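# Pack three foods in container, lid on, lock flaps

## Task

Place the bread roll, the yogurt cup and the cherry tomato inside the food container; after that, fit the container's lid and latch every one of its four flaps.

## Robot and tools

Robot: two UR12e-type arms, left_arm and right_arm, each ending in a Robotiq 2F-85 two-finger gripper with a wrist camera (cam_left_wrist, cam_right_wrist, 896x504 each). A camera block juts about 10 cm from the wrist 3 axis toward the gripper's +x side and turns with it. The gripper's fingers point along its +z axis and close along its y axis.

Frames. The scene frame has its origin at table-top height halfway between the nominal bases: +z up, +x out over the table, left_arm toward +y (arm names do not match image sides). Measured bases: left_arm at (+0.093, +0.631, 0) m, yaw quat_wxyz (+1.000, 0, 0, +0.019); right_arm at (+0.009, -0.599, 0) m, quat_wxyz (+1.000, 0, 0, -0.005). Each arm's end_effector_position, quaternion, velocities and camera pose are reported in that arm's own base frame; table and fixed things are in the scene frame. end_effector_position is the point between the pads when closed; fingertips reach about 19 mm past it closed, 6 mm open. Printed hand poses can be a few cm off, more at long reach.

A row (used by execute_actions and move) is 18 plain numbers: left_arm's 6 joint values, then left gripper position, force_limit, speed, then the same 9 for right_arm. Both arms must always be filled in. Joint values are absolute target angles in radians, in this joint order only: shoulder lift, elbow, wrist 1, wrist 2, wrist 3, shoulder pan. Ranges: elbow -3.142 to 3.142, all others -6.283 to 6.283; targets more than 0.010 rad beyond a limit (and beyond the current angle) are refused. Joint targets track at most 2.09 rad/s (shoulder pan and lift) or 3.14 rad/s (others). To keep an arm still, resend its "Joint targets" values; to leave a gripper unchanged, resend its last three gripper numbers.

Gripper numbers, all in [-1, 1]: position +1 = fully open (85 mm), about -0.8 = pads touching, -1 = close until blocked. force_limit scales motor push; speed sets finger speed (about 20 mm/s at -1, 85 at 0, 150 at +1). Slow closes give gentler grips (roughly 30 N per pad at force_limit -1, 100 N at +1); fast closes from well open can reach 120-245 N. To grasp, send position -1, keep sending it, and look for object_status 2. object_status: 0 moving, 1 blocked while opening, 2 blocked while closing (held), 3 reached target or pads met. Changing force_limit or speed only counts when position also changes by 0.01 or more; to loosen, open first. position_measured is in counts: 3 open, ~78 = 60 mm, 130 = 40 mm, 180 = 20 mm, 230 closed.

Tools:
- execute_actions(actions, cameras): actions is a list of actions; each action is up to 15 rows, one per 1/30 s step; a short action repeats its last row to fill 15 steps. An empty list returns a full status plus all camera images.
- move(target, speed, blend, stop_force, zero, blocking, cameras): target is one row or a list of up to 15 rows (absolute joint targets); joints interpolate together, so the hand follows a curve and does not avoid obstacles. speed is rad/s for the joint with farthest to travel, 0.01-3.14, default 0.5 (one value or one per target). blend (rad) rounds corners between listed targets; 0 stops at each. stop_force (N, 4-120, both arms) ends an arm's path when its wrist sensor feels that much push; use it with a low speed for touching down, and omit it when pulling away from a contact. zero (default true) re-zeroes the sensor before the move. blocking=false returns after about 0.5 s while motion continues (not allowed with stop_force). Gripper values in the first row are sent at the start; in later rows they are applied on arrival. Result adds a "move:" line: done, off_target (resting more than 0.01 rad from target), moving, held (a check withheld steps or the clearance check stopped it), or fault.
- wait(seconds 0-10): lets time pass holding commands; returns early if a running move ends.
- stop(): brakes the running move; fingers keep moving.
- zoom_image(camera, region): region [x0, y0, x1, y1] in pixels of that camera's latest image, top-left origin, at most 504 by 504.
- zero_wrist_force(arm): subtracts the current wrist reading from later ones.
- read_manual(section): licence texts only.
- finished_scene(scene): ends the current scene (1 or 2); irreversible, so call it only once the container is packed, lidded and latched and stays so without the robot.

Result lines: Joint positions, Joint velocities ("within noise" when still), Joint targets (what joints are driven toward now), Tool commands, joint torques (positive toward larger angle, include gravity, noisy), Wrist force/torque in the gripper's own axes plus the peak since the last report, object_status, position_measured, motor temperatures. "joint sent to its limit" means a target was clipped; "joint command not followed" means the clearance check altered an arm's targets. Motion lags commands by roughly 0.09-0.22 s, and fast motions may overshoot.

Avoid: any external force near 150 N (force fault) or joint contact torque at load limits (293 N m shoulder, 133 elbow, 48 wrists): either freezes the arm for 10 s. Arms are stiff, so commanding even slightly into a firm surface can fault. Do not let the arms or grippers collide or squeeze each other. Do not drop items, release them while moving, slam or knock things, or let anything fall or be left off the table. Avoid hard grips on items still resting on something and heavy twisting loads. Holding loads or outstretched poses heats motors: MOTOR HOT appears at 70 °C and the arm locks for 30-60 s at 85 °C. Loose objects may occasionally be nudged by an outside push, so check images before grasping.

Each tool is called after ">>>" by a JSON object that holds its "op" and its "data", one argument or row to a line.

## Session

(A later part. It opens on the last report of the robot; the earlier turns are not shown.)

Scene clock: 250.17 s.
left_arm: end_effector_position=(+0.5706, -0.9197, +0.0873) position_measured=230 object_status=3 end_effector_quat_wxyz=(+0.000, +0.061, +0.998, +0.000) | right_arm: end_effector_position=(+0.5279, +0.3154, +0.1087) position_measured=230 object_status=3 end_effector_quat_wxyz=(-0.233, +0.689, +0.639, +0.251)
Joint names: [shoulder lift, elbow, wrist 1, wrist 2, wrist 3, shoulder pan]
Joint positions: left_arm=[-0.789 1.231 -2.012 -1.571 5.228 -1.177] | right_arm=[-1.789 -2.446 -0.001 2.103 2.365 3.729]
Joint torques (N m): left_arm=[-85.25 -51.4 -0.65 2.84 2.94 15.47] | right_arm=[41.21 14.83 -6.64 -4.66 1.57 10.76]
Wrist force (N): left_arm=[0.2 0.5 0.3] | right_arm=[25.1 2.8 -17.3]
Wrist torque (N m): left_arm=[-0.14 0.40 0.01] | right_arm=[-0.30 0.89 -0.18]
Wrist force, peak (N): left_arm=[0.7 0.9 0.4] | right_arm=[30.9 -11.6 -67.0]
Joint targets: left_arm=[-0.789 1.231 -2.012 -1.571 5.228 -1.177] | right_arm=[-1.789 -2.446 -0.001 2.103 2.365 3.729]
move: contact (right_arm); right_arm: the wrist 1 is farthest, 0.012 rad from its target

>>> {"op": "move", "data": {
  "target": [-0.814,1.2765,-2.0333,-1.5708,5.2077,-1.1977,-1,-0.8,-1,-1.789,-2.446,-0.001,2.103,2.365,3.729,-1,-0.9,-1],
  "speed": 0.03,
  "stop_force": 42,
  "cameras": ["cam_left_wrist"]
}}

>>> {"op": "move", "data": {
  "target": [-0.789,1.2306,-2.0122,-1.5708,5.2283,-1.1771,-1,-0.8,-1,-1.789,-2.446,-0.001,2.103,2.365,3.729,-1,-0.9,-1],
  "speed": 0.15,
  "cameras": ["cam_left_wrist"]
}}

Scene clock: 252.87 s.
left_arm: end_effector_position=(+0.5457, -0.9162, +0.0872) position_measured=230 object_status=3 end_effector_quat_wxyz=(+0.000, +0.061, +0.998, +0.000) | right_arm: end_effector_position=(+0.5277, +0.3152, +0.1088) position_measured=230 object_status=3 end_effector_quat_wxyz=(-0.233, +0.689, +0.639, +0.251)
Joint names: [shoulder lift, elbow, wrist 1, wrist 2, wrist 3, shoulder pan]
Joint positions: left_arm=[-0.814 1.277 -2.033 -1.571 5.208 -1.198] | right_arm=[-1.789 -2.446 -0.001 2.103 2.365 3.729]
Joint torques (N m): left_arm=[-107.34 -34.99 -4.53 -5.33 -3.21 -25.44] | right_arm=[38.13 7.39 -4.32 -3.63 2.12 -12.45]
Wrist force (N): left_arm=[-9.3 -0.1 1.4] | right_arm=[20.6 -3.1 -21.4]
Wrist torque (N m): left_arm=[-0.14 0.30 0.11] | right_arm=[-0.03 0.70 -0.13]
Wrist force, peak (N): left_arm=[-9.4 -0.3 1.6] | right_arm=[25.4 3.4 -17.4]
Joint targets: left_arm=[-0.814 1.276 -2.033 -1.571 5.208 -1.198] | right_arm=[-1.789 -2.446 -0.001 2.103 2.365 3.729]
move: done
Images, in order (width x height): cam_left_wrist 896x504.

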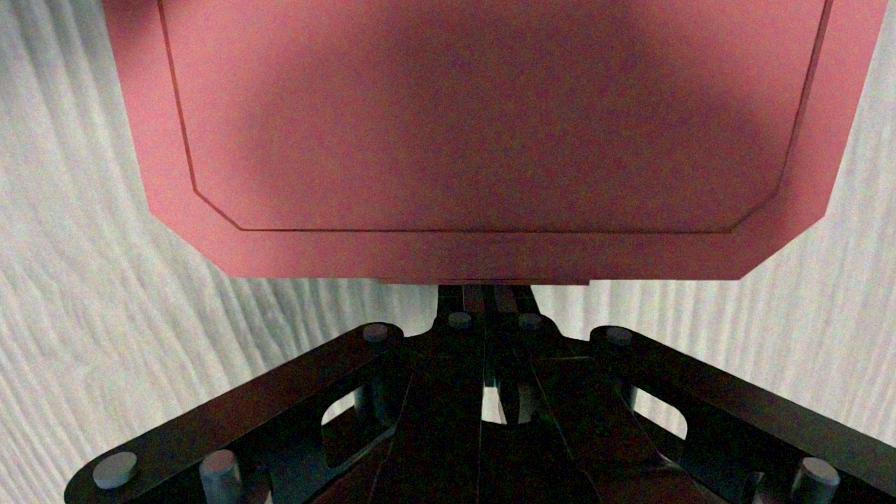

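Scene clock: 253.73 s.
left_arm: end_effector_position=(+0.5705, -0.9197, +0.0873) position_measured=230 object_status=3 end_effector_quat_wxyz=(+0.000, +0.061, +0.998, +0.000) | right_arm: end_effector_position=(+0.5277, +0.3152, +0.1088) position_measured=230 object_status=3 end_effector_quat_wxyz=(-0.233, +0.689, +0.639, +0.251)
Joint names: [shoulder lift, elbow, wrist 1, wrist 2, wrist 3, shoulder pan]
Joint positions: left_arm=[-0.789 1.231 -2.012 -1.571 5.228 -1.177] | right_arm=[-1.789 -2.446 -0.001 2.103 2.365 3.729]
Joint torques (N m): left_arm=[-84.24 -53.14 0.02 2.64 3.19 17.74] | right_arm=[37.52 13.96 -3.24 -3.59 1.79 -15.54]
Wrist force (N): left_arm=[0.3 0.5 0.6] | right_arm=[20.2 -3.1 -20.7]
Wrist torque (N m): left_arm=[-0.14 0.40 0.01] | right_arm=[-0.04 0.76 -0.13]
Wrist force, peak (N): left_arm=[-9.2 0.1 1.4] | right_arm=[20.8 -3.6 -21.6]
Joint targets: left_arm=[-0.789 1.231 -2.012 -1.571 5.228 -1.177] | right_arm=[-1.789 -2.446 -0.001 2.103 2.365 3.729]
move: done
Images, in order (width x height): cam_left_wrist 896x504.

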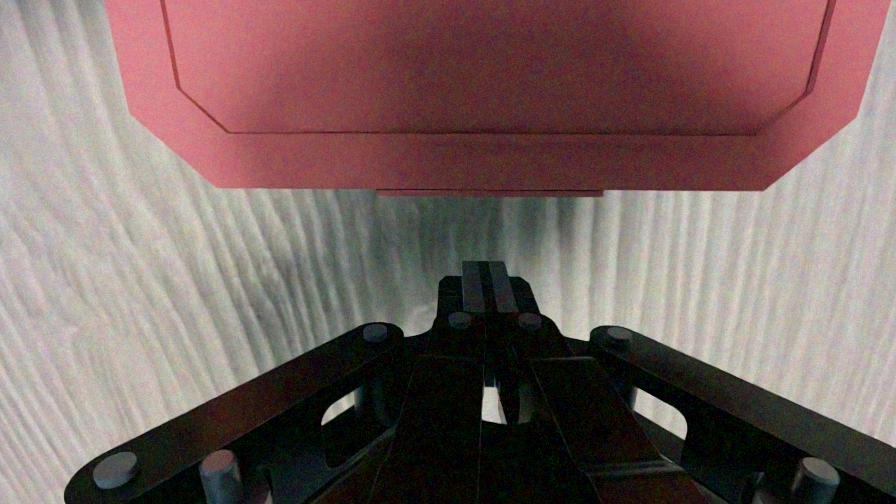

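>>> {"op": "move", "data": {
  "target": [
    [-0.8126,1.1546,-1.9128,-1.5708,5.243,-1.1624,-1,-0.8,-1,-1.789,-2.446,-0.001,2.103,2.365,3.729,-1,-0.9,-1],
    [-1.2434,1.7095,-2.0369,-1.5708,3.608,-1.2262,-1,-0.8,-1,-1.789,-2.446,-0.001,2.103,2.365,3.729,-1,-0.9,-1],
    [-1.0857,1.6155,-2.1006,-1.5708,1.7801,-1.4837,-1,-0.8,-1,-1.789,-2.446,-0.001,2.103,2.365,3.729,-1,-0.9,-1]
  ],
  "speed": [0.3,0.8,0.8],
  "blend": [0.05,0.15,0],
  "cameras": ["cam_left_wrist"]
}}

Scene clock: 259.57 s.
left_arm: end_effector_position=(+0.2517, -0.8802, +0.1500) position_measured=230 object_status=3 end_effector_quat_wxyz=(+0.000, +0.998, -0.061, +0.000) | right_arm: end_effector_position=(+0.5277, +0.3152, +0.1088) position_measured=230 object_status=3 end_effector_quat_wxyz=(-0.233, +0.689, +0.639, +0.251)
Joint names: [shoulder lift, elbow, wrist 1, wrist 2, wrist 3, shoulder pan]
Joint positions: left_arm=[-1.086 1.616 -2.101 -1.571 1.78 -1.484] | right_arm=[-1.789 -2.446 -0.001 2.103 2.365 3.729]
Joint torques (N m): left_arm=[-65.4 -50.42 -7.24 -0.74 -3.39 -14.71] | right_arm=[20.28 18.28 0.97 -3.9 1.38 -15.52]
Wrist force (N): left_arm=[0.2 0.4 0.3] | right_arm=[20.6 -3.0 -21.3]
Wrist torque (N m): left_arm=[-0.14 0.39 0.12] | right_arm=[-0.04 0.70 -0.12]
Wrist force, peak (N): left_arm=[0.8 0.8 3.1] | right_arm=[21.2 -3.3 -21.5]
Joint targets: left_arm=[-1.086 1.615 -2.101 -1.571 1.780 -1.484] | right_arm=[-1.789 -2.446 -0.001 2.103 2.365 3.729]
move: done; blend cut to 0.0497 rad at target 1
Images, in order (width x height): cam_left_wrist 896x504.

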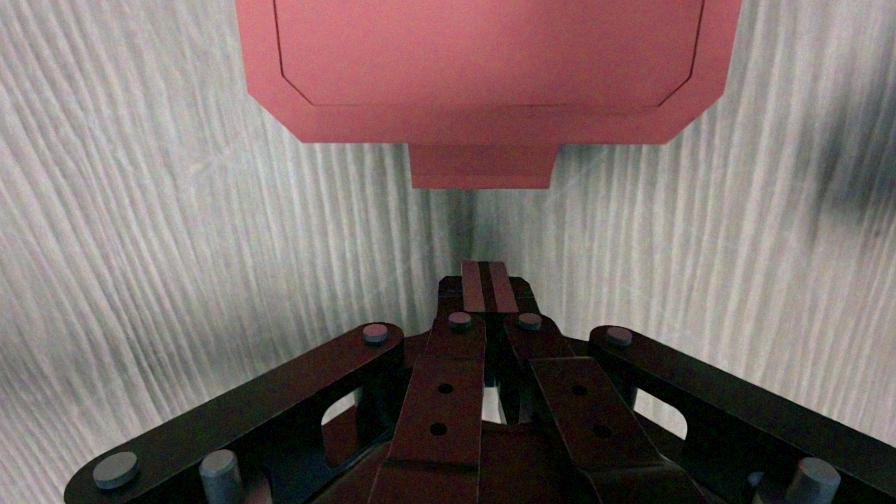

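>>> {"op": "move", "data": {
  "target": [-1.0530,1.6038,-2.1216,-1.5708,1.8099,-1.4539,-1,-0.8,-1,-1.789,-2.446,-0.001,2.103,2.365,3.729,-1,-0.9,-1],
  "speed": 0.2
}}

>>> {"op": "move", "data": {
  "target": [
    [-1.0146,1.6296,-2.1858,-1.5708,1.8099,-1.4539,-1,-0.8,-1,-1.789,-2.446,-0.001,2.103,2.365,3.729,-1,-0.9,-1],
    [-1.0129,1.6269,-2.1848,-1.5708,1.8129,-1.4509,-1,-0.8,-1,-1.789,-2.446,-0.001,2.103,2.365,3.729,-1,-0.9,-1]
  ],
  "speed": [0.05,0.01],
  "stop_force": 42
}}

>>> {"op": "move", "data": {
  "target": [
    [-1.0192,1.6361,-2.1877,-1.5708,1.7988,-1.465,-1,-0.8,-1,-1.789,-2.446,-0.001,2.103,2.365,3.729,-1,-0.9,-1],
    [-1.0857,1.6155,-2.1006,-1.5708,1.7801,-1.4837,-1,-0.8,-1,-1.789,-2.446,-0.001,2.103,2.365,3.729,-1,-0.9,-1]
  ],
  "speed": [0.1,0.2],
  "cameras": ["cam_left_wrist"]
}}

Scene clock: 260.73 s.
left_arm: end_effector_position=(+0.2790, -0.8836, +0.1301) position_measured=230 object_status=3 end_effector_quat_wxyz=(+0.000, +0.998, -0.061, +0.000) | right_arm: end_effector_position=(+0.5277, +0.3152, +0.1088) position_measured=230 object_status=3 end_effector_quat_wxyz=(-0.233, +0.689, +0.639, +0.251)
Joint names: [shoulder lift, elbow, wrist 1, wrist 2, wrist 3, shoulder pan]
Joint positions: left_arm=[-1.053 1.604 -2.121 -1.571 1.81 -1.454] | right_arm=[-1.789 -2.446 -0.001 2.103 2.365 3.729]
Joint torques (N m): left_arm=[-71.32 -48.93 -7.35 -1.51 3.56 16.01] | right_arm=[18.91 16.68 1.54 -3.95 1.04 -14.9]
Wrist force (N): left_arm=[0.5 0.5 0.4] | right_arm=[20.3 -3.3 -21.1]
Wrist torque (N m): left_arm=[-0.14 0.35 0.00] | right_arm=[-0.09 0.76 -0.12]
Wrist force, peak (N): left_arm=[1.4 0.4 1.0] | right_arm=[20.8 -2.8 -21.6]
Joint targets: left_arm=[-1.053 1.604 -2.122 -1.571 1.810 -1.454] | right_arm=[-1.789 -2.446 -0.001 2.103 2.365 3.729]
move: done

Scene clock: 263.33 s.
left_arm: end_effector_position=(+0.2819, -0.8840, +0.0873) position_measured=230 object_status=3 end_effector_quat_wxyz=(+0.000, +0.998, -0.061, +0.000) | right_arm: end_effector_position=(+0.5277, +0.3152, +0.1088) position_measured=230 object_status=3 end_effector_quat_wxyz=(-0.233, +0.689, +0.639, +0.251)
Joint names: [shoulder lift, elbow, wrist 1, wrist 2, wrist 3, shoulder pan]
Joint positions: left_arm=[-1.013 1.627 -2.185 -1.571 1.813 -1.451] | right_arm=[-1.789 -2.446 -0.001 2.103 2.365 3.729]
Joint torques (N m): left_arm=[-63.09 -49 -1.6 7.77 3.07 30.55] | right_arm=[20.34 15.3 -3.85 0.37 0.38 4.98]
Wrist force (N): left_arm=[-16.4 -0.6 -3.3] | right_arm=[17.6 7.4 -22.1]
Wrist torque (N m): left_arm=[-0.12 0.34 -0.02] | right_arm=[-0.28 0.57 -0.22]
Wrist force, peak (N): left_arm=[-18.1 -2.8 -3.7] | right_arm=[20.8 -3.3 -21.6]
Joint targets: left_arm=[-1.013 1.627 -2.185 -1.571 1.813 -1.451] | right_arm=[-1.789 -2.446 -0.001 2.103 2.365 3.729]
move: done

Scene clock: 264.93 s.
left_arm: end_effector_position=(+0.2517, -0.8802, +0.1498) position_measured=230 object_status=3 end_effector_quat_wxyz=(+0.000, +0.998, -0.061, +0.000) | right_arm: end_effector_position=(+0.5277, +0.3152, +0.1088) position_measured=230 object_status=3 end_effector_quat_wxyz=(-0.233, +0.689, +0.639, +0.251)
Joint names: [shoulder lift, elbow, wrist 1, wrist 2, wrist 3, shoulder pan]
Joint positions: left_arm=[-1.086 1.616 -2.101 -1.571 1.78 -1.484] | right_arm=[-1.789 -2.446 -0.001 2.103 2.365 3.729]
Joint torques (N m): left_arm=[-87.07 -50.19 -0.9 -2.92 -3.43 -15.25] | right_arm=[17.06 9.61 -6.17 0.72 0.57 18.91]
Wrist force (N): left_arm=[0.3 0.2 0.1] | right_arm=[17.4 6.7 -22.6]
Wrist torque (N m): left_arm=[-0.17 0.37 0.12] | right_arm=[-0.36 0.62 -0.22]
Wrist force, peak (N): left_arm=[-17.0 -0.9 -3.1] | right_arm=[18.4 7.6 -22.4]
Joint targets: left_arm=[-1.086 1.615 -2.101 -1.571 1.780 -1.484] | right_arm=[-1.789 -2.446 -0.001 2.103 2.365 3.729]
move: done
Images, in order (width x height): cam_left_wrist 896x504.

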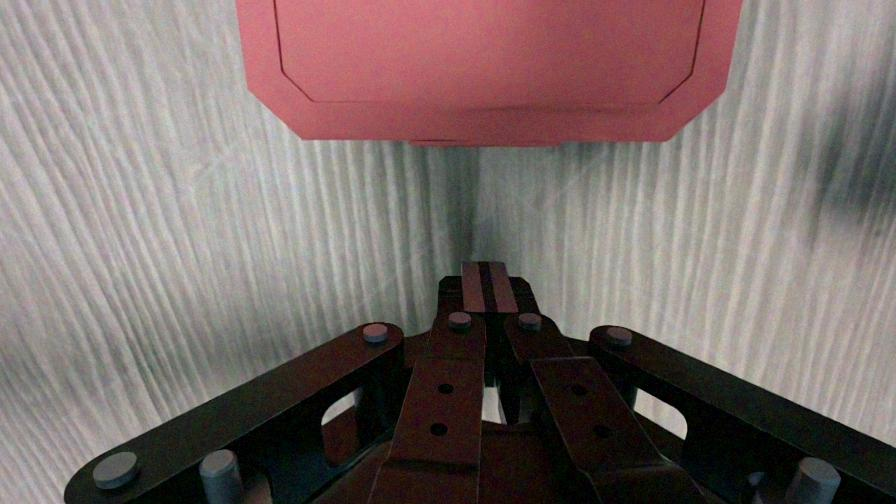

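Latched. Raise the right arm and check the others.

>>> {"op": "move", "data": {
  "target": [
    [-1.0857,1.6155,-2.1006,-1.5708,1.7801,-1.4837,-1,-0.8,-1,-1.6789,-2.42,-0.1373,2.1025,2.3648,3.7292,-1,-0.9,-1],
    [-1.0857,1.6155,-2.1006,-1.5708,1.7801,-1.4837,-1,-0.8,-1,-1.5671,-2.3763,-0.2928,2.1025,2.3648,3.7292,-1,-0.9,-1]
  ],
  "speed": 0.25,
  "blend": [0.04,0],
  "cameras": ["cam_right_wrist"]
}}

Scene clock: 266.77 s.
left_arm: end_effector_position=(+0.2517, -0.8802, +0.1499) position_measured=230 object_status=3 end_effector_quat_wxyz=(+0.000, +0.998, -0.061, +0.000) | right_arm: end_effector_position=(+0.5277, +0.3152, +0.2200) position_measured=230 object_status=3 end_effector_quat_wxyz=(-0.233, +0.689, +0.639, +0.251)
Joint names: [shoulder lift, elbow, wrist 1, wrist 2, wrist 3, shoulder pan]
Joint positions: left_arm=[-1.086 1.615 -2.101 -1.571 1.78 -1.484] | right_arm=[-1.567 -2.376 -0.293 2.102 2.365 3.729]
Joint torques (N m): left_arm=[-88.19 -49.97 -0.78 -1.94 -3.17 -15.19] | right_arm=[50 50.01 1.63 -0.88 -2.75 19.52]
Wrist force (N): left_arm=[0.0 0.6 0.2] | right_arm=[-1.7 -0.1 0.9]
Wrist torque (N m): left_arm=[-0.10 0.44 0.12] | right_arm=[0.18 0.27 -0.19]
Wrist force, peak (N): left_arm=[0.4 0.9 0.0] | right_arm=[17.4 7.2 -22.1]
Joint targets: left_arm=[-1.086 1.615 -2.101 -1.571 1.780 -1.484] | right_arm=[-1.567 -2.376 -0.293 2.103 2.365 3.729]
move: done
Images, in order (width x height): cam_right_wrist 896x504.

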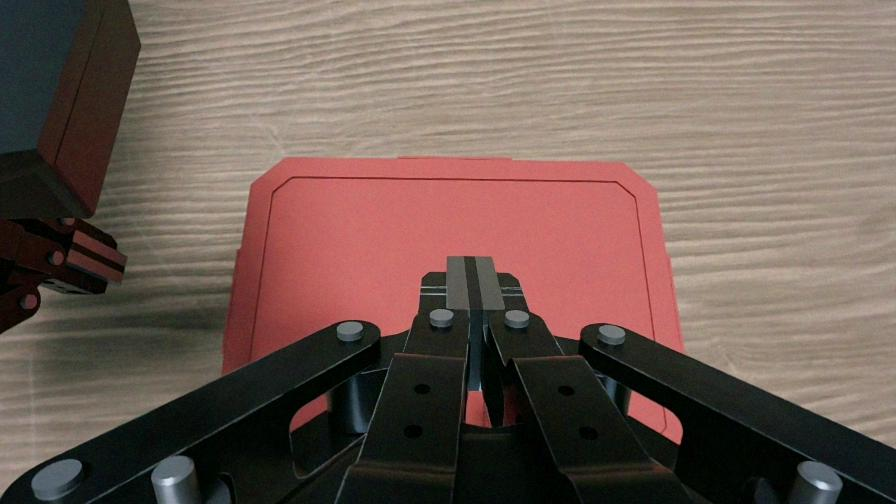

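>>> {"op": "move", "data": {
  "target": [-1.0857,1.6155,-2.1006,-1.5708,1.7801,-1.4837,-1,-0.8,-1,-1.5182,-2.3019,-0.8923,1.5708,2.3509,3.8379,-1,-0.9,-1],
  "speed": 0.5,
  "cameras": ["cam_right_wrist"]
}}

Scene clock: 270.17 s.
left_arm: end_effector_position=(+0.2517, -0.8802, +0.1499) position_measured=230 object_status=3 end_effector_quat_wxyz=(+0.000, +0.998, -0.061, +0.000) | right_arm: end_effector_position=(+0.5203, +0.2080, +0.1499) position_measured=230 object_status=3 end_effector_quat_wxyz=(+0.000, +0.736, +0.677, +0.000)
Joint names: [shoulder lift, elbow, wrist 1, wrist 2, wrist 3, shoulder pan]
Joint positions: left_arm=[-1.086 1.615 -2.101 -1.571 1.78 -1.484] | right_arm=[-1.518 -2.302 -0.892 1.571 2.351 3.838]
Joint torques (N m): left_arm=[-87.16 -50.34 -0.29 -0.78 -3.09 -16.74] | right_arm=[52.09 53.36 0.79 -1.25 -2.56 17.33]
Wrist force (N): left_arm=[0.4 0.5 0.2] | right_arm=[-2.1 -0.9 1.0]
Wrist torque (N m): left_arm=[-0.12 0.36 0.12] | right_arm=[0.06 0.58 -0.31]
Wrist force, peak (N): left_arm=[0.6 0.3 0.5] | right_arm=[-2.5 -0.6 1.1]
Joint targets: left_arm=[-1.086 1.615 -2.101 -1.571 1.780 -1.484] | right_arm=[-1.518 -2.302 -0.892 1.571 2.351 3.838]
move: done
Images, in order (width x height): cam_right_wrist 896x504.

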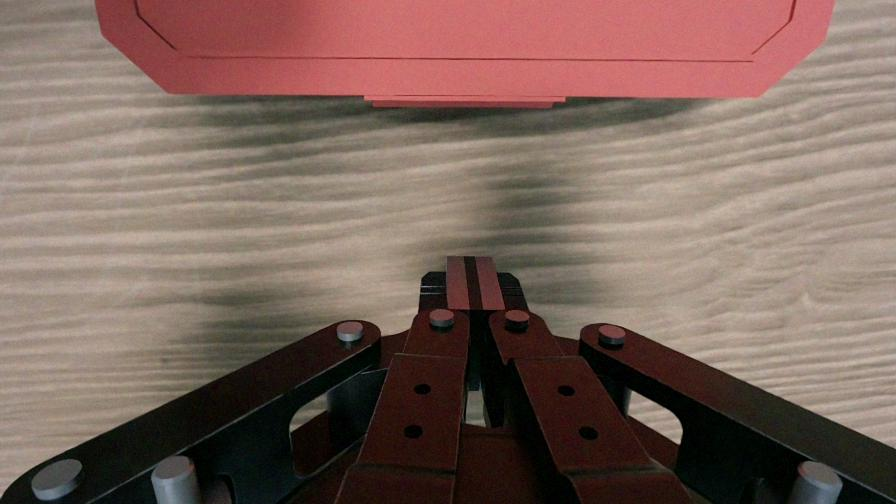

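>>> {"op": "finished_scene", "data": {
  "scene": 1
}}

The scene is finished: the task was done.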